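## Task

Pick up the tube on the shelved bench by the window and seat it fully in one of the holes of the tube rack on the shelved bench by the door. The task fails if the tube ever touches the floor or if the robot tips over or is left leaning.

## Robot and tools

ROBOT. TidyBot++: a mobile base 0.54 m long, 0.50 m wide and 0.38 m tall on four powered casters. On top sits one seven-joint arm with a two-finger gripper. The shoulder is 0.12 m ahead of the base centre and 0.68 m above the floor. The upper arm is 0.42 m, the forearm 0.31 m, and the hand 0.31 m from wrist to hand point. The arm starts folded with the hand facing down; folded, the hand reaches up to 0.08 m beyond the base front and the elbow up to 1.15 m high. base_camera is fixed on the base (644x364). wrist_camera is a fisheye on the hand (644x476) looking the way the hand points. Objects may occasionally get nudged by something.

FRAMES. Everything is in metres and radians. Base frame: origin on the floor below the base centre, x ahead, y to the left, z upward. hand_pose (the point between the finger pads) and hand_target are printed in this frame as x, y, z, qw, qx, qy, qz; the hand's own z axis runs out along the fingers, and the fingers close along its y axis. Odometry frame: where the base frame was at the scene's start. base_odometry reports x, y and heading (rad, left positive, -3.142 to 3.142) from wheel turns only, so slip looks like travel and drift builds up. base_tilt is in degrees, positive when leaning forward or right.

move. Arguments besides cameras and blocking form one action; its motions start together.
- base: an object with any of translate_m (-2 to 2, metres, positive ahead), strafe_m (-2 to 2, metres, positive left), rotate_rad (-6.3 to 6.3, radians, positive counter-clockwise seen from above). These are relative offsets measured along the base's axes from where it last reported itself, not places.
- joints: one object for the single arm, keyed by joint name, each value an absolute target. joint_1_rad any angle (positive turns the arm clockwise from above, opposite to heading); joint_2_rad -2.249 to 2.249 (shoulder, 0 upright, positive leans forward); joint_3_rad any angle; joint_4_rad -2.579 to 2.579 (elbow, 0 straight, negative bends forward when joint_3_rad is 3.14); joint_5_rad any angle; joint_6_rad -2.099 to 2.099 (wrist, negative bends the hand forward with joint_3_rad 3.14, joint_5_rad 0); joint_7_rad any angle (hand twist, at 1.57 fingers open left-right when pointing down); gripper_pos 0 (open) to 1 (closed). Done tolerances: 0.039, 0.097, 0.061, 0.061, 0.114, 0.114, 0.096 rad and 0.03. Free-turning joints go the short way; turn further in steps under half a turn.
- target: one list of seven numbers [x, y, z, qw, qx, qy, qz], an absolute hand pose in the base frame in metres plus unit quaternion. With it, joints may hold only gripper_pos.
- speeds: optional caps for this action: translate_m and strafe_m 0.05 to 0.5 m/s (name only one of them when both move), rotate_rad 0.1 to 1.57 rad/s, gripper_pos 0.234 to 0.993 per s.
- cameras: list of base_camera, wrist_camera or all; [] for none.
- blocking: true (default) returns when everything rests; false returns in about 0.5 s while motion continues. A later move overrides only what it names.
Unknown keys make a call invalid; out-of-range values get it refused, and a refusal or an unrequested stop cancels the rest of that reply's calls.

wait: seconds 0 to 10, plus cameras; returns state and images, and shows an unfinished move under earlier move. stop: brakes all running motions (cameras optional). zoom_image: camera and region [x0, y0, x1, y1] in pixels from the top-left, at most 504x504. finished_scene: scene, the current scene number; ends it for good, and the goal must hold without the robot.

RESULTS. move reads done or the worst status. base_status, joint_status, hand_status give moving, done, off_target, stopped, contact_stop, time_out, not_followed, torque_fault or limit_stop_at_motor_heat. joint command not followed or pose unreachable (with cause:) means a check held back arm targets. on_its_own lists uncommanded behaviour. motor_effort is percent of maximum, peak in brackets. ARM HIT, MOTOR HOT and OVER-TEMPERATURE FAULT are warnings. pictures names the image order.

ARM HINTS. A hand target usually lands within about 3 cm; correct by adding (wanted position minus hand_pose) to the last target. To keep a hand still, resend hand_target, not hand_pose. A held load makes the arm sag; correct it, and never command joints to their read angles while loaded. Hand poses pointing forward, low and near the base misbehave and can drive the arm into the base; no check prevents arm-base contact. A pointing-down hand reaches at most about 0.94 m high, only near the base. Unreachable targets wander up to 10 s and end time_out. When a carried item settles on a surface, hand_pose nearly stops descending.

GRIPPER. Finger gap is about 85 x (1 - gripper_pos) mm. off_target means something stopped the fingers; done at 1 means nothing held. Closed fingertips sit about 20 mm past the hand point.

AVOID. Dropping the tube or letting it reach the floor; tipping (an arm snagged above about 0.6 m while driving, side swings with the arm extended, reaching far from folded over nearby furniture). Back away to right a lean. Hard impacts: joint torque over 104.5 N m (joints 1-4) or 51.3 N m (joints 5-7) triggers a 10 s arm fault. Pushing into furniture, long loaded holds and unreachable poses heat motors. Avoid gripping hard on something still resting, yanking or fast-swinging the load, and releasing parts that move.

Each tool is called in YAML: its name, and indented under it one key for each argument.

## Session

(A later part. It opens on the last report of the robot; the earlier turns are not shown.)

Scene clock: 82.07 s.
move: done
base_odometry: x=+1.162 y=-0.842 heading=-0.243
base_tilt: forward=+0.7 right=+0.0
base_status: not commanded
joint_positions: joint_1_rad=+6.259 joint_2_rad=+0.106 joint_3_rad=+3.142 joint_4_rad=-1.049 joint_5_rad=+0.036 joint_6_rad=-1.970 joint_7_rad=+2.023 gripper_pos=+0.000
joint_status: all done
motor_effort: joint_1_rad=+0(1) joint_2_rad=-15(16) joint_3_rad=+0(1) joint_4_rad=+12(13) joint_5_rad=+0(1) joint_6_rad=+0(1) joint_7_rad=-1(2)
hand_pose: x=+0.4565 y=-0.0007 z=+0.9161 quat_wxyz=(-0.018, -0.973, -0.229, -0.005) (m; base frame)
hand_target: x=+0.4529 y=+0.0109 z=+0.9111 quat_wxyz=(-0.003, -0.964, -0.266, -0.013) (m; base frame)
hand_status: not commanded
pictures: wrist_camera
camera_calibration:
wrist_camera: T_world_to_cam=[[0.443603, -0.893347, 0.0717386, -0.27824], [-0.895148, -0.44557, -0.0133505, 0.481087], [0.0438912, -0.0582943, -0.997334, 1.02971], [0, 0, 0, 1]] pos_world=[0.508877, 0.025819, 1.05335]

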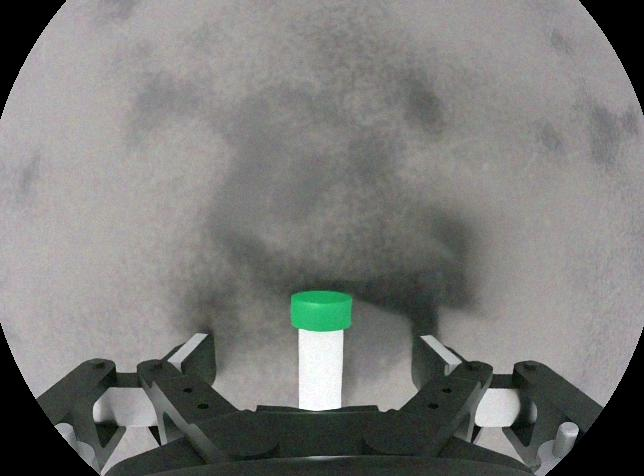

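move:
  joints: {"joint_2_rad": 0.09, "joint_4_rad": -1.115, "joint_6_rad": -1.93}
  cameras: ["wrist_camera"]

Scene clock: 83.07 s.
move: done
base_odometry: x=+1.162 y=-0.842 heading=-0.243
base_tilt: forward=+0.7 right=+0.1
base_status: not commanded
joint_positions: joint_1_rad=+6.259 joint_2_rad=+0.097 joint_3_rad=+3.142 joint_4_rad=-1.059 joint_5_rad=+0.036 joint_6_rad=-1.957 joint_7_rad=+2.023 gripper_pos=+0.000
joint_status: all done
motor_effort: joint_1_rad=+1(1) joint_2_rad=-12(14) joint_3_rad=+0(1) joint_4_rad=+10(11) joint_5_rad=+2(2) joint_6_rad=-1(1) joint_7_rad=-1(2)
hand_pose: x=+0.4564 y=-0.0008 z=+0.9162 quat_wxyz=(-0.019, -0.973, -0.229, -0.010) (m; base frame)
hand_target: x=+0.4522 y=+0.0109 z=+0.9020 quat_wxyz=(-0.001, -0.964, -0.266, -0.003) (m; base frame)
hand_status: not commanded
pictures: wrist_camera
camera_calibration:
wrist_camera: T_world_to_cam=[[0.443139, -0.893178, 0.0765593, -0.282473], [-0.894768, -0.445924, -0.0232851, 0.489939], [0.0549374, -0.0581842, -0.996793, 1.02428], [0, 0, 0, 1]] pos_world=[0.507285, 0.0257738, 1.05403]

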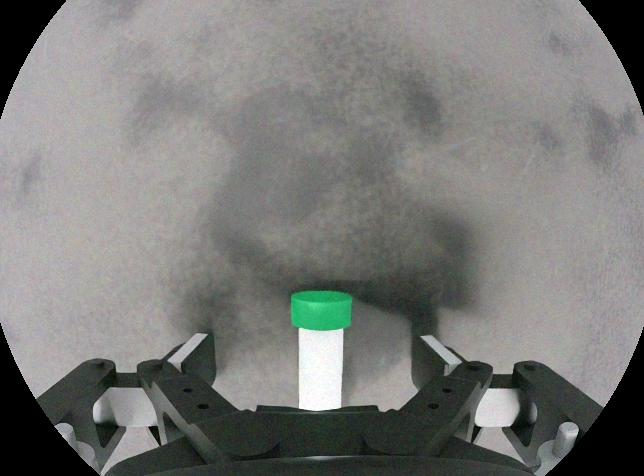

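move:
  joints: {"joint_2_rad": 0.158, "joint_4_rad": -0.932, "joint_6_rad": -2.083}
  cameras: ["wrist_camera"]

Scene clock: 84.90 s.
move: done
base_odometry: x=+1.162 y=-0.842 heading=-0.243
base_tilt: forward=+0.7 right=+0.1
base_status: not commanded
joint_positions: joint_1_rad=+6.259 joint_2_rad=+0.137 joint_3_rad=+3.142 joint_4_rad=-0.964 joint_5_rad=+0.036 joint_6_rad=-2.044 joint_7_rad=+2.023 gripper_pos=+0.000
joint_status: all done
motor_effort: joint_1_rad=+0(1) joint_2_rad=-18(19) joint_3_rad=+0(1) joint_4_rad=+13(14) joint_5_rad=+0(2) joint_6_rad=+0(1) joint_7_rad=-1(2)
hand_pose: x=+0.4558 y=-0.0004 z=+0.9296 quat_wxyz=(-0.015, -0.974, -0.228, +0.005) (m; base frame)
hand_target: x=+0.4540 y=+0.0109 z=+0.9316 quat_wxyz=(+0.004, -0.964, -0.266, +0.015) (m; base frame)
hand_status: not commanded
pictures: wrist_camera
camera_calibration:
wrist_camera: T_world_to_cam=[[0.442873, -0.894446, 0.0618848, -0.269113], [-0.896294, -0.443431, 0.00515493, 0.464116], [0.0228308, -0.0577499, -0.99807, 1.05348], [0, 0, 0, 1]] pos_world=[0.511116, 0.025935, 1.06571]

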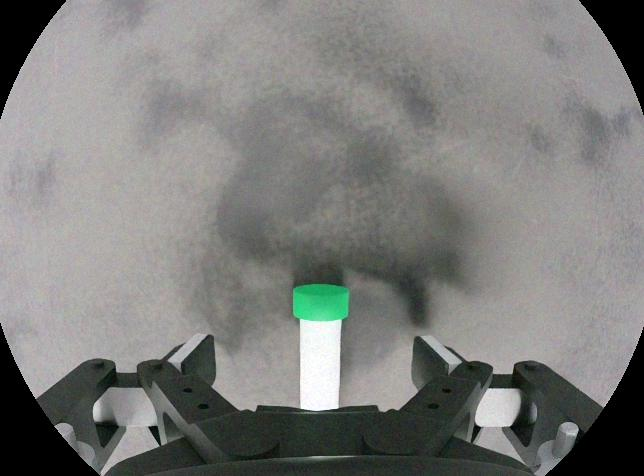

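move:
  joints: {"gripper_pos": 0.68}
  speeds: {"gripper_pos": 0.234}
  cameras: ["wrist_camera"]

Scene clock: 88.40 s.
move: done
base_odometry: x=+1.162 y=-0.842 heading=-0.243
base_tilt: forward=+0.7 right=+0.0
base_status: not commanded
joint_positions: joint_1_rad=+6.259 joint_2_rad=+0.137 joint_3_rad=+3.142 joint_4_rad=-0.964 joint_5_rad=+0.036 joint_6_rad=-2.045 joint_7_rad=+2.023 gripper_pos=+0.679
joint_status: all done
motor_effort: joint_1_rad=+0(0) joint_2_rad=-17(18) joint_3_rad=+0(1) joint_4_rad=+14(14) joint_5_rad=-1(1) joint_6_rad=+0(1) joint_7_rad=-1(2)
hand_pose: x=+0.4555 y=-0.0004 z=+0.9296 quat_wxyz=(-0.015, -0.974, -0.228, +0.006) (m; base frame)
hand_target: x=+0.4540 y=+0.0109 z=+0.9316 quat_wxyz=(+0.004, -0.964, -0.266, +0.015) (m; base frame)
hand_status: not commanded
pictures: wrist_camera
camera_calibration:
wrist_camera: T_world_to_cam=[[0.442898, -0.894456, 0.0615666, -0.268729], [-0.8963, -0.443411, 0.00581201, 0.463304], [0.0221007, -0.0577563, -0.998086, 1.05383], [0, 0, 0, 1]] pos_world=[0.510988, 0.0259327, 1.06567]

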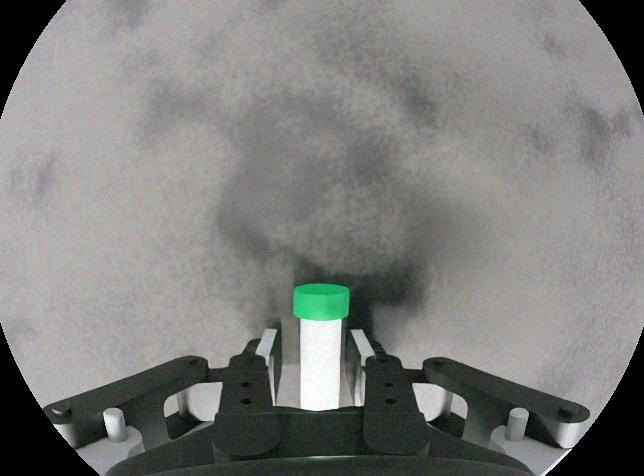

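move:
  joints: {"gripper_pos": 0.74}
  speeds: {"gripper_pos": 0.234}
  cameras: ["wrist_camera"]

Scene clock: 89.23 s.
move: done
base_odometry: x=+1.162 y=-0.842 heading=-0.243
base_tilt: forward=+0.8 right=+0.0
base_status: not commanded
joint_positions: joint_1_rad=+6.259 joint_2_rad=+0.137 joint_3_rad=+3.142 joint_4_rad=-0.964 joint_5_rad=+0.036 joint_6_rad=-2.045 joint_7_rad=+2.023 gripper_pos=+0.738
joint_status: all done
motor_effort: joint_1_rad=+0(0) joint_2_rad=-17(18) joint_3_rad=+0(1) joint_4_rad=+13(14) joint_5_rad=+0(1) joint_6_rad=+0(0) joint_7_rad=-1(2)
hand_pose: x=+0.4555 y=-0.0004 z=+0.9296 quat_wxyz=(-0.015, -0.974, -0.228, +0.006) (m; base frame)
hand_target: x=+0.4540 y=+0.0109 z=+0.9316 quat_wxyz=(+0.004, -0.964, -0.266, +0.015) (m; base frame)
hand_status: not commanded
pictures: wrist_camera
camera_calibration:
wrist_camera: T_world_to_cam=[[0.4429, -0.894457, 0.0615401, -0.268697], [-0.8963, -0.443409, 0.00586677, 0.463236], [0.0220398, -0.0577568, -0.998087, 1.05386], [0, 0, 0, 1]] pos_world=[0.510978, 0.0259325, 1.06566]

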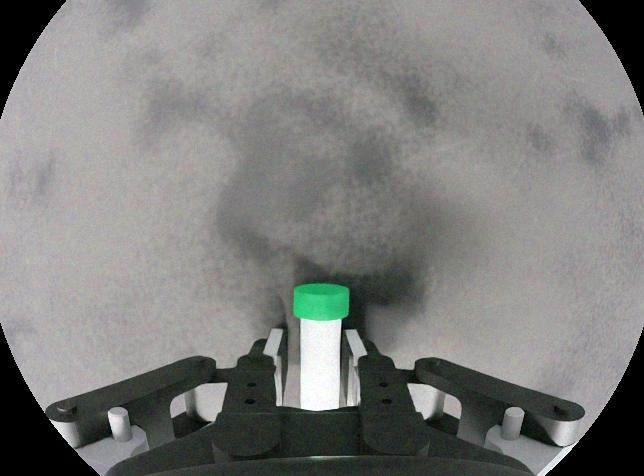

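move:
  joints: {"gripper_pos": 0.775}
  speeds: {"gripper_pos": 0.234}
  cameras: ["wrist_camera"]

Scene clock: 89.83 s.
move: done
base_odometry: x=+1.162 y=-0.842 heading=-0.243
base_tilt: forward=+0.8 right=+0.1
base_status: not commanded
joint_positions: joint_1_rad=+6.259 joint_2_rad=+0.137 joint_3_rad=+3.142 joint_4_rad=-0.964 joint_5_rad=+0.036 joint_6_rad=-2.045 joint_7_rad=+2.023 gripper_pos=+0.774
joint_status: all done
motor_effort: joint_1_rad=+0(0) joint_2_rad=-17(18) joint_3_rad=+0(1) joint_4_rad=+13(14) joint_5_rad=-1(1) joint_6_rad=+0(0) joint_7_rad=-2(2)
hand_pose: x=+0.4555 y=-0.0004 z=+0.9296 quat_wxyz=(-0.015, -0.974, -0.228, +0.006) (m; base frame)
hand_target: x=+0.4540 y=+0.0109 z=+0.9316 quat_wxyz=(+0.004, -0.964, -0.266, +0.015) (m; base frame)
hand_status: not commanded
pictures: wrist_camera
camera_calibration:
wrist_camera: T_world_to_cam=[[0.442902, -0.894458, 0.0615136, -0.268665], [-0.896301, -0.443407, 0.00592153, 0.463168], [0.021979, -0.0577573, -0.998089, 1.05389], [0, 0, 0, 1]] pos_world=[0.510967, 0.0259323, 1.06566]

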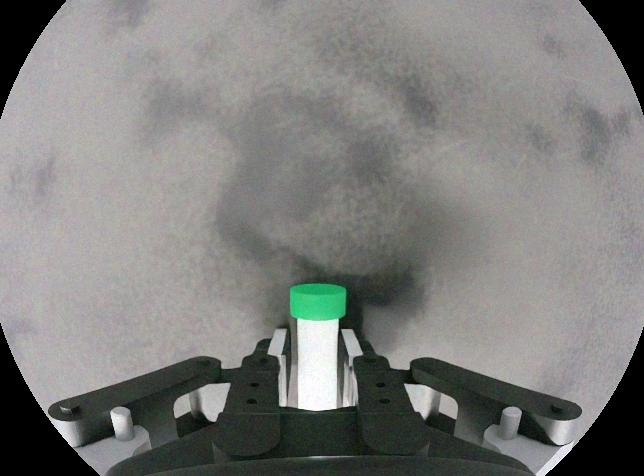

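move:
  joints: {"gripper_pos": 0.795}
  speeds: {"gripper_pos": 0.234}
  cameras: ["wrist_camera"]

zoom_image:
  camera: "wrist_camera"
  region: [220, 260, 410, 430]

Scene clock: 90.43 s.
move: done
base_odometry: x=+1.162 y=-0.842 heading=-0.243
base_tilt: forward=+0.7 right=+0.0
base_status: not commanded
joint_positions: joint_1_rad=+6.259 joint_2_rad=+0.137 joint_3_rad=+3.142 joint_4_rad=-0.964 joint_5_rad=+0.036 joint_6_rad=-2.045 joint_7_rad=+2.023 gripper_pos=+0.794
joint_status: all done
motor_effort: joint_1_rad=+0(1) joint_2_rad=-17(18) joint_3_rad=+1(1) joint_4_rad=+12(14) joint_5_rad=+0(1) joint_6_rad=+0(0) joint_7_rad=-1(2)
hand_pose: x=+0.4555 y=-0.0004 z=+0.9296 quat_wxyz=(-0.015, -0.974, -0.228, +0.006) (m; base frame)
hand_target: x=+0.4540 y=+0.0109 z=+0.9316 quat_wxyz=(+0.004, -0.964, -0.266, +0.015) (m; base frame)
hand_status: not commanded
pictures: wrist_camera
camera_calibration:
wrist_camera: T_world_to_cam=[[0.442904, -0.894458, 0.0614871, -0.268633], [-0.896301, -0.443405, 0.00597629, 0.463101], [0.0219182, -0.0577579, -0.99809, 1.05392], [0, 0, 0, 1]] pos_world=[0.510956, 0.0259321, 1.06566]

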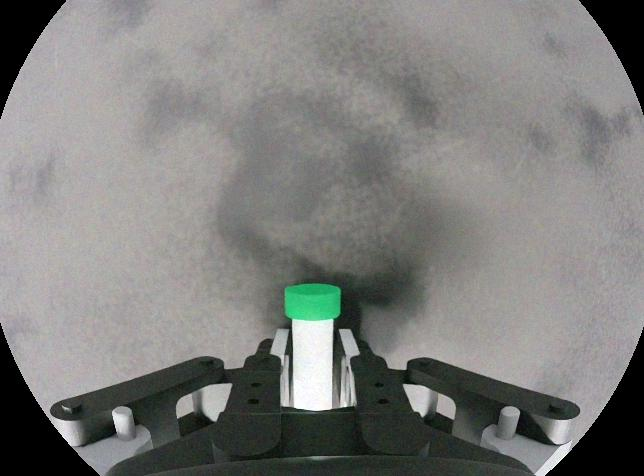

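Scaled by 2.653.

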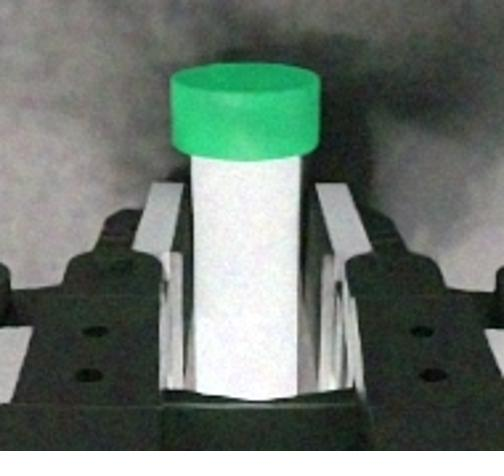

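move:
  joints: {"gripper_pos": 0.81}
  speeds: {"gripper_pos": 0.234}
  cameras: ["wrist_camera"]

zoom_image:
  camera: "wrist_camera"
  region: [220, 260, 410, 430]

Scene clock: 91.10 s.
move: done
base_odometry: x=+1.162 y=-0.842 heading=-0.243
base_tilt: forward=+0.7 right=+0.1
base_status: not commanded
joint_positions: joint_1_rad=+6.259 joint_2_rad=+0.137 joint_3_rad=+3.142 joint_4_rad=-0.964 joint_5_rad=+0.036 joint_6_rad=-2.045 joint_7_rad=+2.023 gripper_pos=+0.810
joint_status: all done
motor_effort: joint_1_rad=+0(0) joint_2_rad=-18(18) joint_3_rad=-1(1) joint_4_rad=+13(14) joint_5_rad=+0(1) joint_6_rad=+0(1) joint_7_rad=-1(2)
hand_pose: x=+0.4555 y=-0.0004 z=+0.9296 quat_wxyz=(-0.015, -0.974, -0.228, +0.006) (m; base frame)
hand_target: x=+0.4540 y=+0.0109 z=+0.9316 quat_wxyz=(+0.004, -0.964, -0.266, +0.015) (m; base frame)
hand_status: not commanded
pictures: wrist_camera
camera_calibration:
wrist_camera: T_world_to_cam=[[0.442904, -0.894458, 0.0614871, -0.268633], [-0.896301, -0.443405, 0.00597629, 0.463101], [0.0219182, -0.0577579, -0.99809, 1.05392], [0, 0, 0, 1]] pos_world=[0.510956, 0.0259321, 1.06566]

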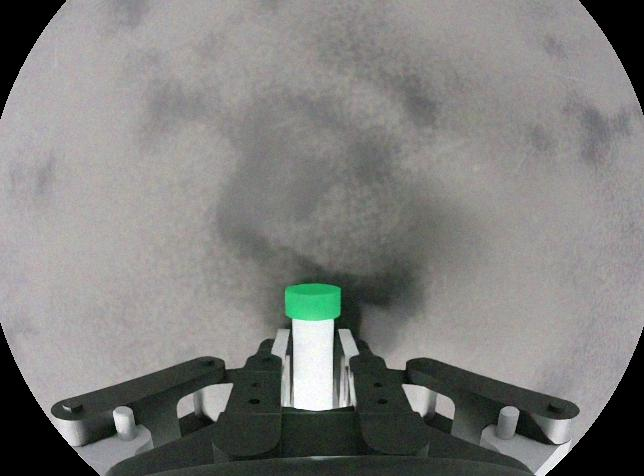

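Scaled by 2.653.

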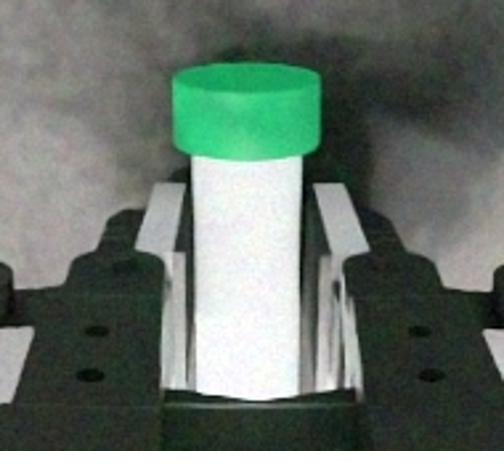

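move:
  joints: {"gripper_pos": 0.82}
  speeds: {"gripper_pos": 0.234}
  cameras: ["wrist_camera"]

zoom_image:
  camera: "wrist_camera"
  region: [220, 260, 410, 430]

Scene clock: 91.67 s.
move: done
base_odometry: x=+1.162 y=-0.842 heading=-0.243
base_tilt: forward=+0.7 right=+0.0
base_status: not commanded
joint_positions: joint_1_rad=+6.259 joint_2_rad=+0.137 joint_3_rad=+3.142 joint_4_rad=-0.964 joint_5_rad=+0.036 joint_6_rad=-2.045 joint_7_rad=+2.023 gripper_pos=+0.815
joint_status: all done
motor_effort: joint_1_rad=+0(0) joint_2_rad=-17(18) joint_3_rad=-1(1) joint_4_rad=+12(13) joint_5_rad=+0(1) joint_6_rad=+0(1) joint_7_rad=-2(2)
hand_pose: x=+0.4555 y=-0.0004 z=+0.9296 quat_wxyz=(-0.015, -0.974, -0.228, +0.006) (m; base frame)
hand_target: x=+0.4540 y=+0.0109 z=+0.9316 quat_wxyz=(+0.004, -0.964, -0.266, +0.015) (m; base frame)
hand_status: not commanded
pictures: wrist_camera
camera_calibration:
wrist_camera: T_world_to_cam=[[0.442902, -0.894459, 0.0614853, -0.268628], [-0.896302, -0.443404, 0.00597775, 0.463092], [0.021916, -0.057757, -0.99809, 1.05394], [0, 0, 0, 1]] pos_world=[0.510948, 0.025932, 1.06567]

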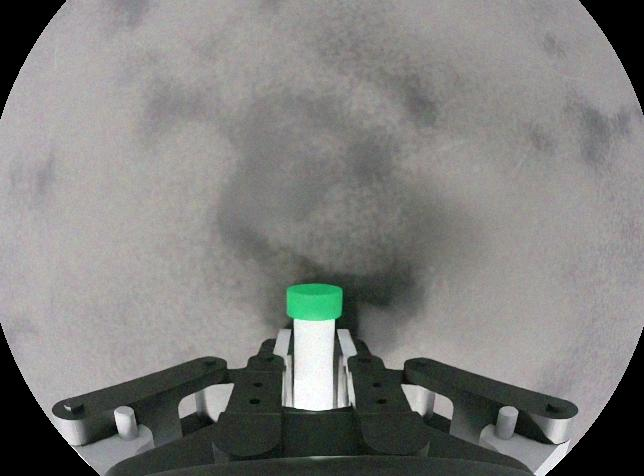

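Scaled by 2.653.

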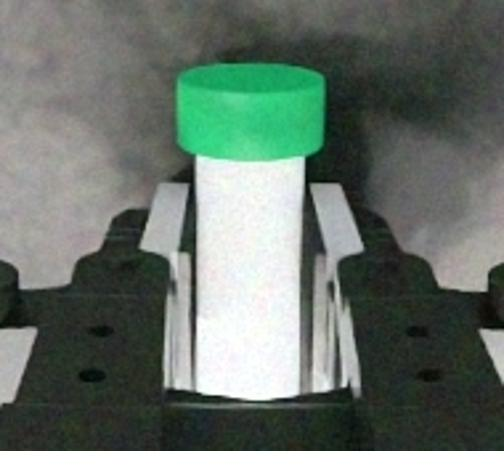

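move:
  joints: {"gripper_pos": 0.83}
  speeds: {"gripper_pos": 0.234}
  cameras: []

Scene clock: 92.67 s.
move: done
base_odometry: x=+1.162 y=-0.842 heading=-0.243
base_tilt: forward=+0.7 right=+0.0
base_status: not commanded
joint_positions: joint_1_rad=+6.259 joint_2_rad=+0.137 joint_3_rad=+3.142 joint_4_rad=-0.964 joint_5_rad=+0.036 joint_6_rad=-2.045 joint_7_rad=+2.023 gripper_pos=+0.821
joint_status: all done
motor_effort: joint_1_rad=+0(0) joint_2_rad=-17(17) joint_3_rad=+0(0) joint_4_rad=+13(13) joint_5_rad=-1(1) joint_6_rad=+0(0) joint_7_rad=-1(2)
hand_pose: x=+0.4555 y=-0.0004 z=+0.9296 quat_wxyz=(-0.015, -0.974, -0.228, +0.006) (m; base frame)
hand_target: x=+0.4540 y=+0.0109 z=+0.9316 quat_wxyz=(+0.004, -0.964, -0.266, +0.015) (m; base frame)
hand_status: not commanded
pictures: none
No camera images: "cameras" was empty.

move:
  joints: {"joint_2_rad": -0.005, "joint_4_rad": -0.99, "joint_6_rad": -1.89}
  cameras: ["wrist_camera"]

Scene clock: 94.93 s.
move: done
base_odometry: x=+1.162 y=-0.842 heading=-0.243
base_tilt: forward=+0.7 right=+0.0
base_status: not commanded
joint_positions: joint_1_rad=+6.259 joint_2_rad=+0.013 joint_3_rad=+3.142 joint_4_rad=-0.966 joint_5_rad=+0.036 joint_6_rad=-1.930 joint_7_rad=+2.023 gripper_pos=+0.827
joint_status: all done
motor_effort: joint_1_rad=+0(0) joint_2_rad=-13(20) joint_3_rad=+0(1) joint_4_rad=+13(14) joint_5_rad=-1(1) joint_6_rad=+2(3) joint_7_rad=-2(2)
hand_pose: x=+0.4571 y=-0.0009 z=+0.9750 quat_wxyz=(-0.040, -0.967, -0.226, -0.110) (m; base frame)
hand_target: x=+0.4607 y=+0.0112 z=+0.9761 quat_wxyz=(-0.032, -0.955, -0.263, -0.129) (m; base frame)
hand_status: not commanded
pictures: wrist_camera
camera_calibration:
wrist_camera: T_world_to_cam=[[0.419566, -0.893335, 0.160986, -0.358925], [-0.870861, -0.446174, -0.206226, 0.659364], [0.256056, -0.0536709, -0.965171, 0.96009], [0, 0, 0, 1]] pos_world=[0.47897, 0.0250802, 1.12041]

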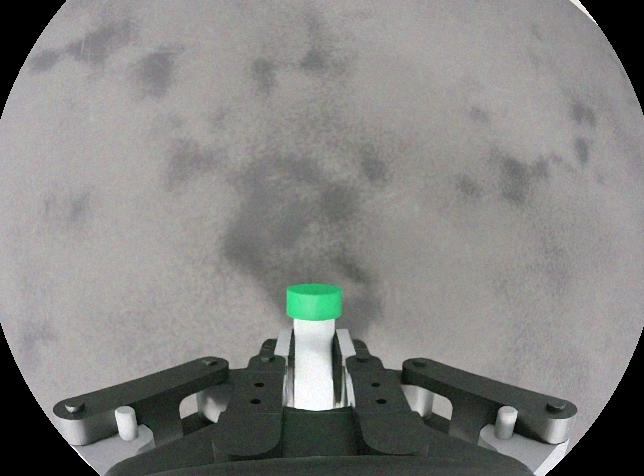

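move:
  joints: {"gripper_pos": 0.85}
  speeds: {"gripper_pos": 0.234}
  cameras: ["wrist_camera"]

zoom_image:
  camera: "wrist_camera"
  region: [220, 260, 410, 430]

Scene clock: 95.63 s.
move: done
base_odometry: x=+1.162 y=-0.842 heading=-0.243
base_tilt: forward=+0.7 right=+0.0
base_status: not commanded
joint_positions: joint_1_rad=+6.259 joint_2_rad=+0.013 joint_3_rad=+3.142 joint_4_rad=-0.966 joint_5_rad=+0.036 joint_6_rad=-1.930 joint_7_rad=+2.023 gripper_pos=+0.835
joint_status: all done
motor_effort: joint_1_rad=+0(0) joint_2_rad=-14(14) joint_3_rad=+0(1) joint_4_rad=+13(14) joint_5_rad=+0(1) joint_6_rad=+3(3) joint_7_rad=-1(2)
hand_pose: x=+0.4572 y=-0.0009 z=+0.9750 quat_wxyz=(-0.040, -0.967, -0.226, -0.110) (m; base frame)
hand_target: x=+0.4607 y=+0.0112 z=+0.9761 quat_wxyz=(-0.032, -0.955, -0.263, -0.129) (m; base frame)
hand_status: not commanded
pictures: wrist_camera
camera_calibration:
wrist_camera: T_world_to_cam=[[0.41955, -0.893334, 0.161036, -0.358983], [-0.870835, -0.446177, -0.206332, 0.65949], [0.256174, -0.0536695, -0.96514, 0.960005], [0, 0, 0, 1]] pos_world=[0.478989, 0.0250806, 1.12042]

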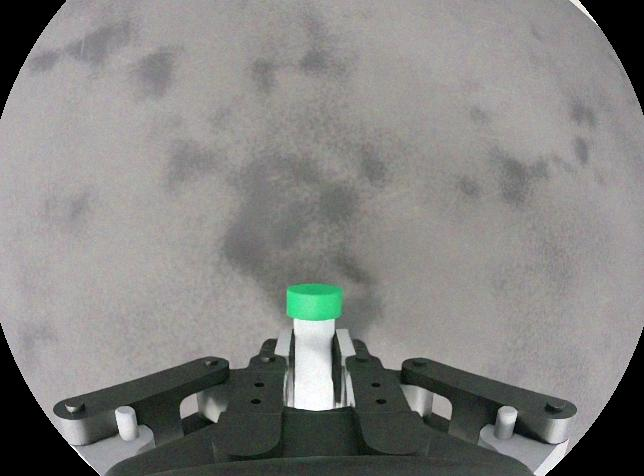

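Scaled by 2.653.

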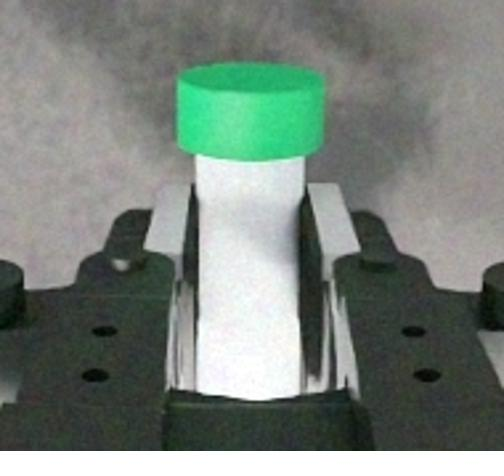

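move:
  joints: {"joint_2_rad": -0.38, "joint_4_rad": -1.38, "joint_6_rad": -1.7}
  cameras: []

move:
  joints: {"joint_1_rad": 6.283, "joint_2_rad": -0.38, "joint_4_rad": -1.5, "joint_6_rad": -0.45, "joint_7_rad": 1.53}
  cameras: ["wrist_camera"]

Scene clock: 98.60 s.
move: done
base_odometry: x=+1.162 y=-0.842 heading=-0.243
base_tilt: forward=+0.7 right=+0.1
base_status: not commanded
joint_positions: joint_1_rad=+6.259 joint_2_rad=-0.369 joint_3_rad=+3.142 joint_4_rad=-1.348 joint_5_rad=+0.036 joint_6_rad=-1.743 joint_7_rad=+2.023 gripper_pos=+0.835
joint_status: all done
motor_effort: joint_1_rad=+0(0) joint_2_rad=-2(15) joint_3_rad=+1(1) joint_4_rad=+14(15) joint_5_rad=+0(1) joint_6_rad=+4(5) joint_7_rad=-2(2)
hand_pose: x=+0.3552 y=-0.0039 z=+0.9654 quat_wxyz=(-0.060, -0.952, -0.224, -0.200) (m; base frame)
hand_target: x=+0.3603 y=+0.0084 z=+0.9610 quat_wxyz=(-0.052, -0.941, -0.259, -0.213) (m; base frame)
hand_status: not commanded
pictures: none
No camera images: "cameras" was empty.

Scene clock: 100.47 s.
move: done
base_odometry: x=+1.162 y=-0.842 heading=-0.243
base_tilt: forward=+0.6 right=+0.1
base_status: not commanded
joint_positions: joint_1_rad=+6.268 joint_2_rad=-0.370 joint_3_rad=+3.142 joint_4_rad=-1.470 joint_5_rad=+0.036 joint_6_rad=-0.494 joint_7_rad=+1.605 gripper_pos=+0.835
joint_status: all done
motor_effort: joint_1_rad=+0(2) joint_2_rad=-6(6) joint_3_rad=+0(1) joint_4_rad=+17(18) joint_5_rad=+0(1) joint_6_rad=+9(9) joint_7_rad=-1(2)
hand_pose: x=+0.5581 y=+0.0027 z=+1.2094 quat_wxyz=(-0.024, -0.715, -0.023, -0.698) (m; base frame)
hand_target: x=+0.5572 y=+0.0024 z=+1.2098 quat_wxyz=(+0.015, -0.707, +0.014, -0.707) (m; base frame)
hand_status: not commanded
pictures: wrist_camera
camera_calibration:
wrist_camera: T_world_to_cam=[[-0.0352013, -0.997229, 0.0655321, -0.0662683], [-0.0112743, -0.0651723, -0.99781, 1.2738], [0.999317, -0.035863, -0.00894895, -0.410666], [0, 0, 0, 1]] pos_world=[0.422414, 0.00220413, 1.27168]

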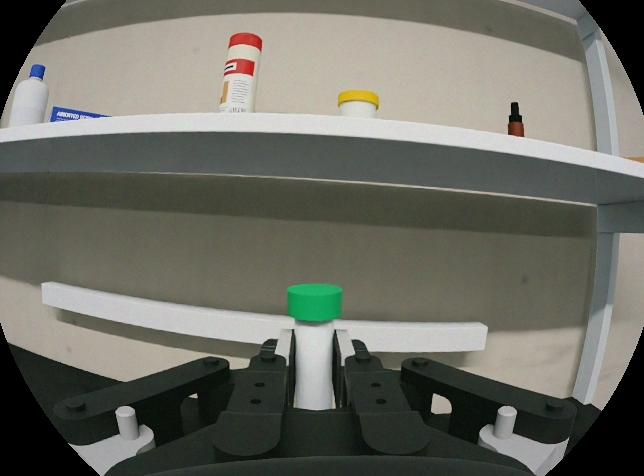

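move:
  cameras: ["wrist_camera", "base_camera"]

Scene clock: 103.27 s.
base_odometry: x=+1.162 y=-0.842 heading=-0.243
base_tilt: forward=+0.7 right=+0.0
base_status: not commanded
joint_positions: joint_1_rad=+6.268 joint_2_rad=-0.370 joint_3_rad=+3.142 joint_4_rad=-1.470 joint_5_rad=+0.036 joint_6_rad=-0.493 joint_7_rad=+1.605 gripper_pos=+0.835
joint_status: all done
motor_effort: joint_1_rad=+0(2) joint_2_rad=-6(6) joint_3_rad=+0(1) joint_4_rad=+18(18) joint_5_rad=+0(1) joint_6_rad=+9(9) joint_7_rad=-2(2)
hand_pose: x=+0.5581 y=+0.0028 z=+1.2097 quat_wxyz=(-0.024, -0.715, -0.023, -0.699) (m; base frame)
hand_target: x=+0.5572 y=+0.0024 z=+1.2098 quat_wxyz=(+0.015, -0.707, +0.014, -0.707) (m; base frame)
hand_status: not commanded
pictures: base_camera, wrist_camera
camera_calibration:
wrist_camera: T_world_to_cam=[[-0.0352343, -0.99723, 0.0654988, -0.0662196], [-0.0103008, -0.0651737, -0.997821, 1.27357], [0.999326, -0.0358322, -0.00797593, -0.411852], [0, 0, 0, 1]] pos_world=[0.42236, 0.0022096, 1.27185]

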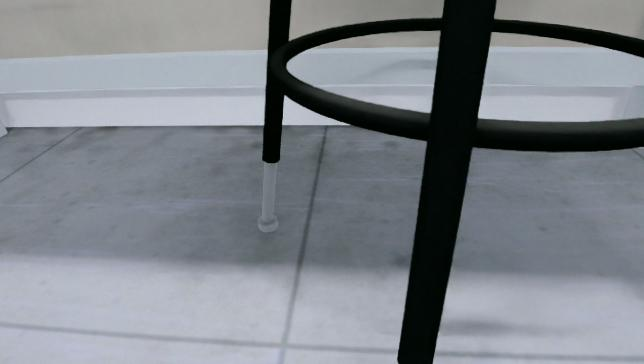

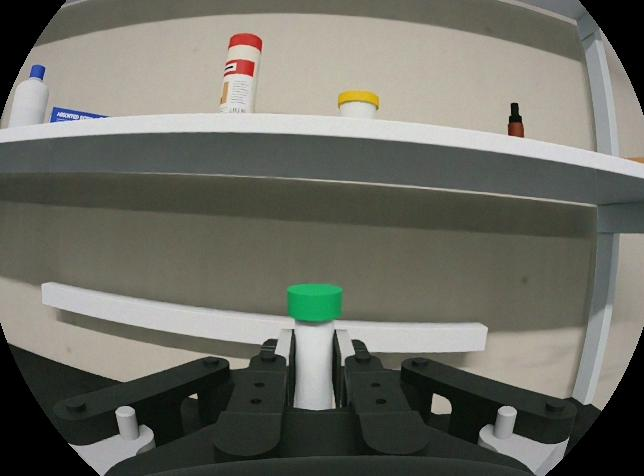

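move:
  base: {"translate_m": -0.5}
  cameras: ["wrist_camera"]

move:
  base: {"translate_m": -0.9, "strafe_m": -0.15, "rotate_rad": 3.143}
  cameras: ["wrist_camera"]

Scene clock: 107.00 s.
move: done
base_odometry: x=+0.676 y=-0.722 heading=-0.243
base_tilt: forward=+0.6 right=+0.0
base_status: done
joint_positions: joint_1_rad=+6.271 joint_2_rad=-0.382 joint_3_rad=+3.141 joint_4_rad=-1.472 joint_5_rad=+0.036 joint_6_rad=-0.491 joint_7_rad=+1.605 gripper_pos=+0.835
joint_status: not commanded
motor_effort: joint_1_rad=+0(1) joint_2_rad=-6(10) joint_3_rad=+0(2) joint_4_rad=+18(19) joint_5_rad=-1(1) joint_6_rad=+9(9) joint_7_rad=-2(2)
hand_pose: x=+0.5522 y=+0.0017 z=+1.2147 quat_wxyz=(-0.025, -0.710, -0.022, -0.703) (m; base frame)
hand_target: x=+0.5572 y=+0.0024 z=+1.2098 quat_wxyz=(+0.015, -0.707, +0.014, -0.707) (m; base frame)
hand_status: not commanded
pictures: wrist_camera
camera_calibration:
wrist_camera: T_world_to_cam=[[-0.0384985, -0.997144, 0.06498, -0.0654], [0.00217936, -0.0651119, -0.997876, 1.2716], [0.999256, -0.0382751, 0.00467984, -0.42132], [0, 0, 0, 1]] pos_world=[0.415717, 0.00145733, 1.27512]

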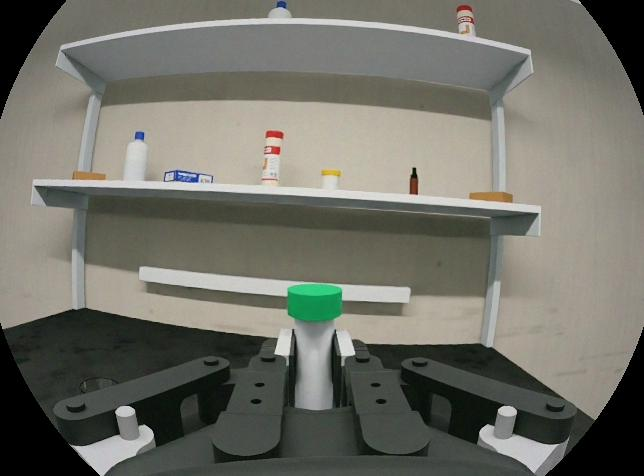

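Scene clock: 110.80 s.
move: done
base_odometry: x=-0.233 y=-0.651 heading=+2.901
base_tilt: forward=+0.7 right=+0.1
base_status: done
joint_positions: joint_1_rad=+6.273 joint_2_rad=-0.378 joint_3_rad=+3.140 joint_4_rad=-1.472 joint_5_rad=+0.036 joint_6_rad=-0.490 joint_7_rad=+1.605 gripper_pos=+0.835
joint_status: not commanded
motor_effort: joint_1_rad=+0(1) joint_2_rad=-5(9) joint_3_rad=+0(2) joint_4_rad=+18(19) joint_5_rad=-1(1) joint_6_rad=+9(9) joint_7_rad=-1(2)
hand_pose: x=+0.5541 y=+0.0015 z=+1.2132 quat_wxyz=(-0.025, -0.711, -0.022, -0.702) (m; base frame)
hand_target: x=+0.5572 y=+0.0024 z=+1.2098 quat_wxyz=(+0.015, -0.707, +0.014, -0.707) (m; base frame)
hand_status: not commanded
pictures: wrist_camera
camera_calibration:
wrist_camera: T_world_to_cam=[[-0.0393208, -0.99707, 0.0656094, -0.065721], [-0.00114693, -0.0656151, -0.997844, 1.27185], [0.999226, -0.0393113, 0.00143647, -0.419291], [0, 0, 0, 1]] pos_world=[0.417841, 0.0014412, 1.27402]

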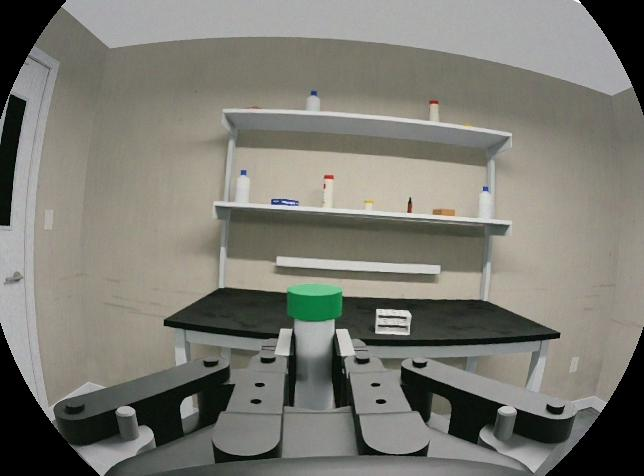

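zoom_image:
  camera: "wrist_camera"
  region: [340, 280, 450, 360]

Scaled by 4.582.

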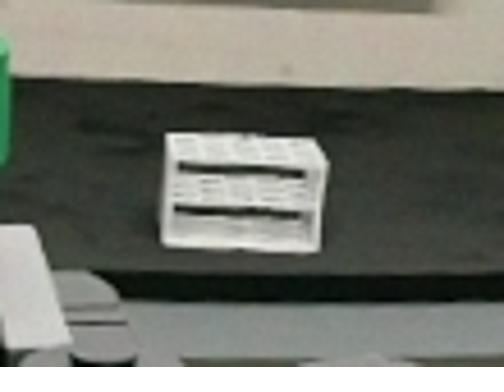

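move:
  base: {"translate_m": 0.6, "strafe_m": -0.3}
  cameras: ["wrist_camera"]

zoom_image:
  camera: "wrist_camera"
  region: [220, 320, 460, 476]

Scene clock: 116.10 s.
move: done
base_odometry: x=-0.745 y=-0.217 heading=+2.901
base_tilt: forward=+0.7 right=+0.1
base_status: done
joint_positions: joint_1_rad=+6.273 joint_2_rad=-0.371 joint_3_rad=+3.141 joint_4_rad=-1.473 joint_5_rad=+0.036 joint_6_rad=-0.489 joint_7_rad=+1.605 gripper_pos=+0.835
joint_status: not commanded
motor_effort: joint_1_rad=+0(1) joint_2_rad=-6(10) joint_3_rad=+0(1) joint_4_rad=+18(19) joint_5_rad=+0(1) joint_6_rad=+9(10) joint_7_rad=-2(2)
hand_pose: x=+0.5580 y=+0.0011 z=+1.2097 quat_wxyz=(-0.025, -0.714, -0.022, -0.700) (m; base frame)
hand_target: x=+0.5572 y=+0.0024 z=+1.2098 quat_wxyz=(+0.015, -0.707, +0.014, -0.707) (m; base frame)
hand_status: not commanded
pictures: wrist_camera
camera_calibration:
wrist_camera: T_world_to_cam=[[-0.0395595, -0.997053, 0.0657246, -0.0657628], [-0.00843961, -0.0654403, -0.997821, 1.27242], [0.999182, -0.040028, -0.00582595, -0.414349], [0, 0, 0, 1]] pos_world=[0.422147, 0.00111294, 1.27156]

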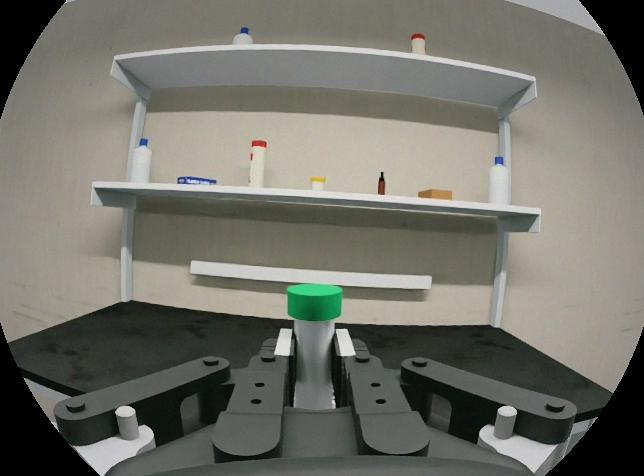

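Scaled by 2.100.

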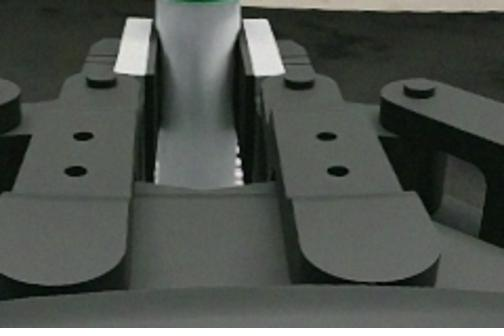

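move:
  joints: {"joint_6_rad": -0.99}
  cameras: ["wrist_camera"]

zoom_image:
  camera: "wrist_camera"
  region: [230, 140, 400, 260]

Scene clock: 118.10 s.
move: done
base_odometry: x=-0.745 y=-0.217 heading=+2.901
base_tilt: forward=+0.7 right=+0.1
base_status: not commanded
joint_positions: joint_1_rad=+6.273 joint_2_rad=-0.371 joint_3_rad=+3.141 joint_4_rad=-1.478 joint_5_rad=+0.036 joint_6_rad=-0.955 joint_7_rad=+1.605 gripper_pos=+0.835
joint_status: all done
motor_effort: joint_1_rad=+0(0) joint_2_rad=-5(6) joint_3_rad=+1(1) joint_4_rad=+18(19) joint_5_rad=-1(1) joint_6_rad=+8(10) joint_7_rad=-1(2)
hand_pose: x=+0.5220 y=-0.0032 z=+1.0683 quat_wxyz=(-0.024, -0.857, -0.021, -0.514) (m; base frame)
hand_target: x=+0.5130 y=+0.0022 z=+1.0497 quat_wxyz=(+0.010, -0.870, +0.017, -0.493) (m; base frame)
hand_status: not commanded
pictures: wrist_camera
camera_calibration:
wrist_camera: T_world_to_cam=[[-0.0204315, -0.996771, 0.0776598, -0.0848828], [-0.460137, -0.0595857, -0.885846, 1.2469], [0.887613, -0.0538333, -0.457433, 0.16126], [0, 0, 0, 1]] pos_world=[0.428874, -0.00162997, 1.18492]

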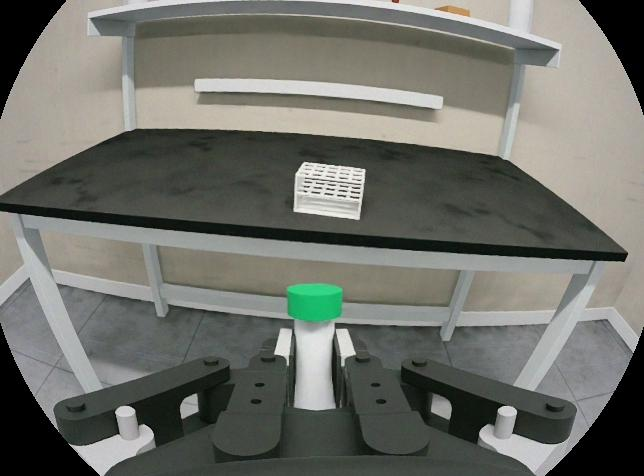

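Scaled by 2.965.

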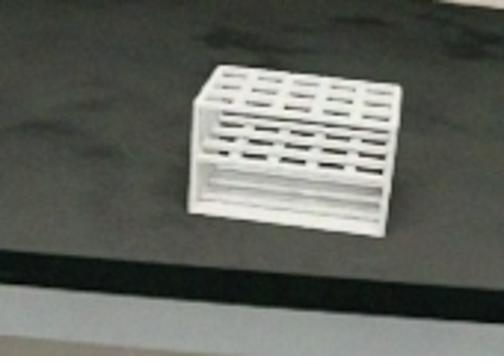

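move:
  base: {"translate_m": 0.32, "strafe_m": 0.013, "rotate_rad": -0.1}
  cameras: ["wrist_camera"]

zoom_image:
  camera: "wrist_camera"
  region: [230, 120, 410, 260]

Scene clock: 127.10 s.
move: done
base_odometry: x=-1.059 y=-0.153 heading=+2.801
base_tilt: forward=+0.7 right=+0.0
base_status: done
joint_positions: joint_1_rad=+6.276 joint_2_rad=-0.371 joint_3_rad=+3.143 joint_4_rad=-1.478 joint_5_rad=+0.036 joint_6_rad=-0.955 joint_7_rad=+1.605 gripper_pos=+0.835
joint_status: not commanded
motor_effort: joint_1_rad=+0(1) joint_2_rad=-5(10) joint_3_rad=+0(2) joint_4_rad=+17(18) joint_5_rad=-1(1) joint_6_rad=+8(8) joint_7_rad=-1(2)
hand_pose: x=+0.5221 y=-0.0057 z=+1.0681 quat_wxyz=(-0.025, -0.857, -0.018, -0.514) (m; base frame)
hand_target: x=+0.5130 y=+0.0022 z=+1.0497 quat_wxyz=(+0.010, -0.870, +0.017, -0.493) (m; base frame)
hand_status: not commanded
pictures: wrist_camera
camera_calibration:
wrist_camera: T_world_to_cam=[[-0.025696, -0.996716, 0.0767889, -0.0836302], [-0.460762, -0.0563597, -0.885733, 1.24692], [0.887152, -0.0581412, -0.457801, 0.161549], [0, 0, 0, 1]] pos_world=[0.429066, -0.00368694, 1.18482]

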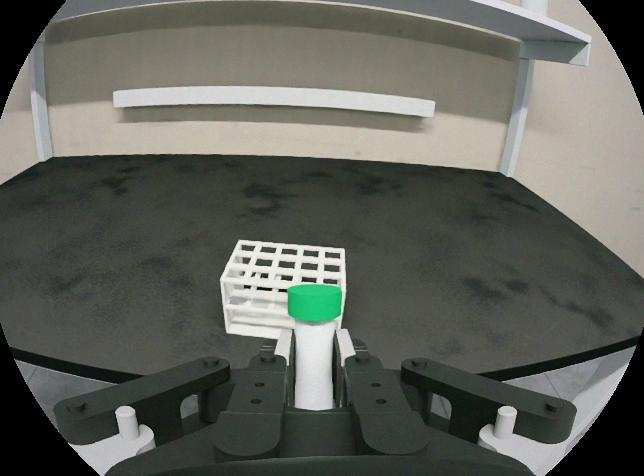

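Scaled by 2.800.

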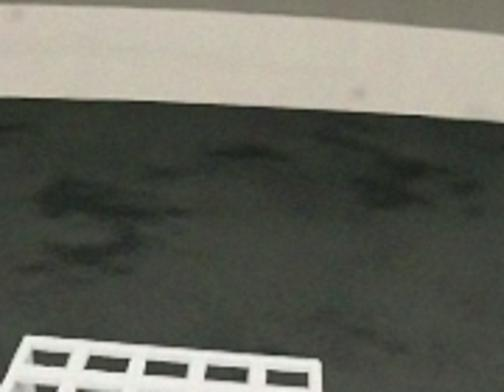

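zoom_image:
  camera: "wrist_camera"
  region: [210, 230, 360, 345]

Scaled by 3.360.

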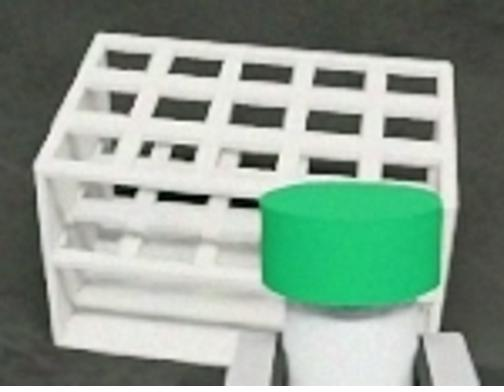

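move:
  joints: {"joint_2_rad": 0.022, "joint_4_rad": -0.769, "joint_6_rad": -1.74}
  cameras: ["wrist_camera"]

zoom_image:
  camera: "wrist_camera"
  region: [190, 110, 400, 290]

Scene clock: 130.40 s.
move: done
base_odometry: x=-1.059 y=-0.153 heading=+2.801
base_tilt: forward=+0.7 right=+0.0
base_status: not commanded
joint_positions: joint_1_rad=+6.276 joint_2_rad=-0.001 joint_3_rad=+3.143 joint_4_rad=-0.804 joint_5_rad=+0.036 joint_6_rad=-1.694 joint_7_rad=+1.605 gripper_pos=+0.835
joint_status: all done
motor_effort: joint_1_rad=+0(1) joint_2_rad=-13(14) joint_3_rad=+0(1) joint_4_rad=+14(18) joint_5_rad=+0(1) joint_6_rad=+6(9) joint_7_rad=-1(2)
hand_pose: x=+0.5319 y=-0.0074 z=+1.0723 quat_wxyz=(-0.021, -0.948, -0.011, -0.317) (m; base frame)
hand_target: x=+0.5303 y=+0.0021 z=+1.0685 quat_wxyz=(+0.006, -0.954, +0.019, -0.301) (m; base frame)
hand_status: not commanded
pictures: wrist_camera
camera_calibration:
wrist_camera: T_world_to_cam=[[-0.0139199, -0.997214, 0.073285, -0.0879483], [-0.792139, -0.033728, -0.609409, 1.13509], [0.610182, -0.0665348, -0.789462, 0.657588], [0, 0, 0, 1]] pos_world=[0.496676, -0.00566647, 1.21732]

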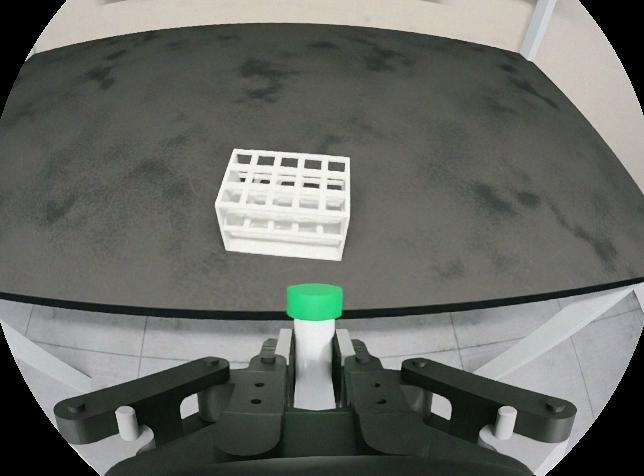

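Scaled by 2.400.

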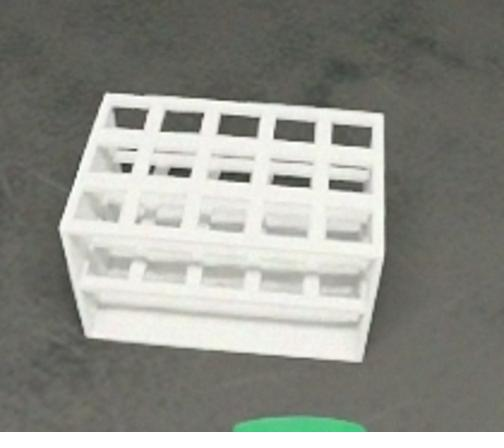

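move:
  base: {"strafe_m": -0.011}
  joints: {"joint_6_rad": -0.73, "joint_7_rad": 1.463}
  cameras: ["wrist_camera"]

Scene clock: 139.33 s.
move: done
base_odometry: x=-1.055 y=-0.143 heading=+2.801
base_tilt: forward=+0.7 right=+0.1
base_status: done
joint_positions: joint_1_rad=+6.278 joint_2_rad=+0.002 joint_3_rad=+3.143 joint_4_rad=-0.795 joint_5_rad=+0.036 joint_6_rad=-0.771 joint_7_rad=+1.539 gripper_pos=+0.835
joint_status: all done
motor_effort: joint_1_rad=+0(2) joint_2_rad=-15(16) joint_3_rad=+0(2) joint_4_rad=+16(16) joint_5_rad=-1(2) joint_6_rad=+9(10) joint_7_rad=-1(2)
hand_pose: x=+0.6561 y=-0.0044 z=+1.3230 quat_wxyz=(-0.005, -0.706, +0.010, -0.708) (m; base frame)
hand_target: x=+0.6627 y=+0.0023 z=+1.3390 quat_wxyz=(+0.040, -0.688, +0.037, -0.723) (m; base frame)
hand_status: not commanded
pictures: wrist_camera
camera_calibration:
wrist_camera: T_world_to_cam=[[-0.0560453, -0.998402, -0.00727956, 0.0326137], [0.0146577, 0.00646747, -0.999872, 1.37378], [0.998321, -0.0561448, 0.0142718, -0.537987], [0, 0, 0, 1]] pos_world=[0.518775, -0.00652845, 1.38151]

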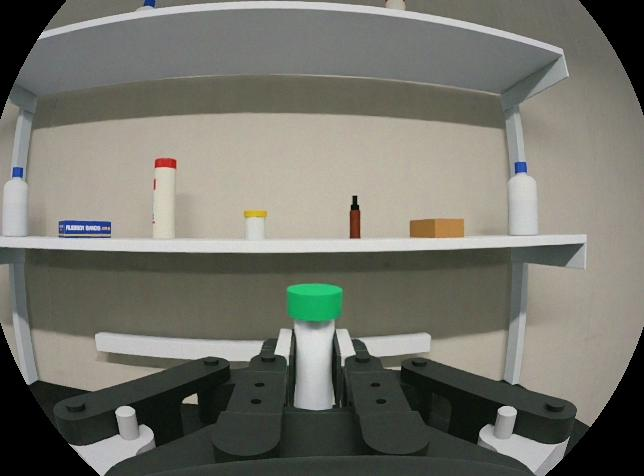

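move:
  joints: {"joint_2_rad": -0.112, "joint_4_rad": -1.534, "joint_6_rad": -0.118}
  cameras: ["wrist_camera"]

Scene clock: 142.40 s.
move: done
base_odometry: x=-1.055 y=-0.143 heading=+2.801
base_tilt: forward=+0.7 right=+0.0
base_status: not commanded
joint_positions: joint_1_rad=+6.278 joint_2_rad=-0.073 joint_3_rad=+3.143 joint_4_rad=-1.500 joint_5_rad=+0.036 joint_6_rad=-0.163 joint_7_rad=+1.539 gripper_pos=+0.835
joint_status: all done
motor_effort: joint_1_rad=+0(0) joint_2_rad=-17(19) joint_3_rad=+0(1) joint_4_rad=+19(20) joint_5_rad=+0(1) joint_6_rad=+9(10) joint_7_rad=-1(2)
hand_pose: x=+0.7104 y=+0.0017 z=+1.1409 quat_wxyz=(-0.002, -0.714, +0.000, -0.700) (m; base frame)
hand_target: x=+0.6940 y=+0.0024 z=+1.1561 quat_wxyz=(+0.039, -0.695, +0.037, -0.717) (m; base frame)
hand_status: not commanded
pictures: wrist_camera
camera_calibration:
wrist_camera: T_world_to_cam=[[-0.0370427, -0.99931, 0.00257514, 0.0156581], [-0.00669282, -0.00232876, -0.999975, 1.20626], [0.999291, -0.037059, -0.00660194, -0.566234], [0, 0, 0, 1]] pos_world=[0.574486, -0.00252771, 1.20245]

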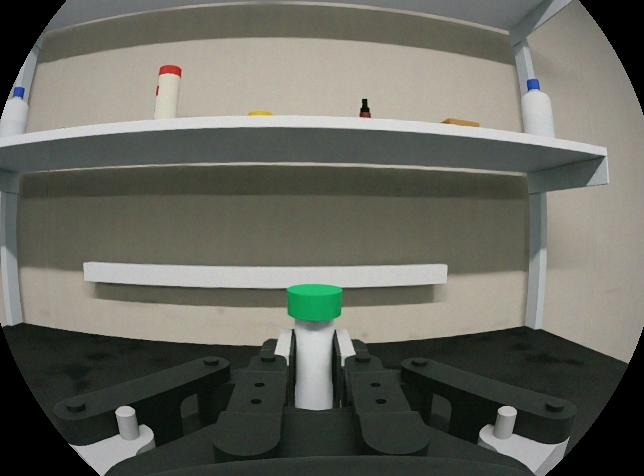

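move:
  joints: {"joint_2_rad": -0.138, "joint_4_rad": -1.707, "joint_6_rad": 0.048}
  cameras: ["wrist_camera"]

Scene clock: 144.30 s.
move: done
base_odometry: x=-1.055 y=-0.143 heading=+2.801
base_tilt: forward=+0.7 right=+0.0
base_status: not commanded
joint_positions: joint_1_rad=+6.278 joint_2_rad=-0.101 joint_3_rad=+3.143 joint_4_rad=-1.676 joint_5_rad=+0.036 joint_6_rad=+0.003 joint_7_rad=+1.539 gripper_pos=+0.835
joint_status: all done
motor_effort: joint_1_rad=+0(0) joint_2_rad=-16(18) joint_3_rad=+0(1) joint_4_rad=+20(21) joint_5_rad=+0(1) joint_6_rad=+9(10) joint_7_rad=-1(2)
hand_pose: x=+0.7023 y=+0.0035 z=+1.0989 quat_wxyz=(+0.000, -0.707, -0.003, -0.707) (m; base frame)
hand_target: x=+0.6864 y=+0.0024 z=+1.1146 quat_wxyz=(+0.040, -0.688, +0.036, -0.723) (m; base frame)
hand_status: not commanded
pictures: wrist_camera
camera_calibration:
wrist_camera: T_world_to_cam=[[-0.0311935, -0.999511, 0.0021674, 0.013599], [0.0110853, -0.00251428, -0.999935, 1.15167], [0.999452, -0.0311675, 0.0111583, -0.577917], [0, 0, 0, 1]] pos_world=[0.565258, -0.00152424, 1.15801]

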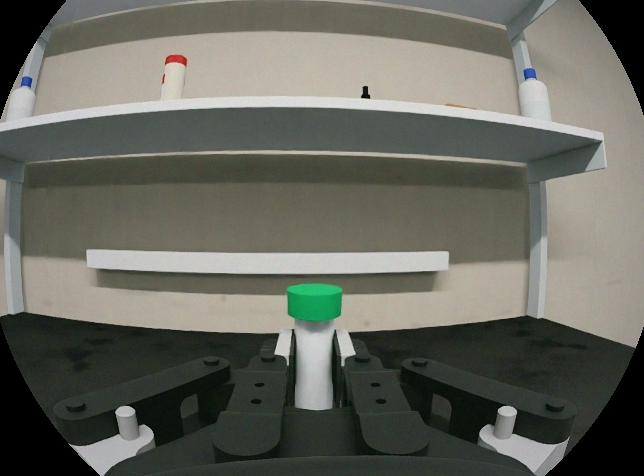

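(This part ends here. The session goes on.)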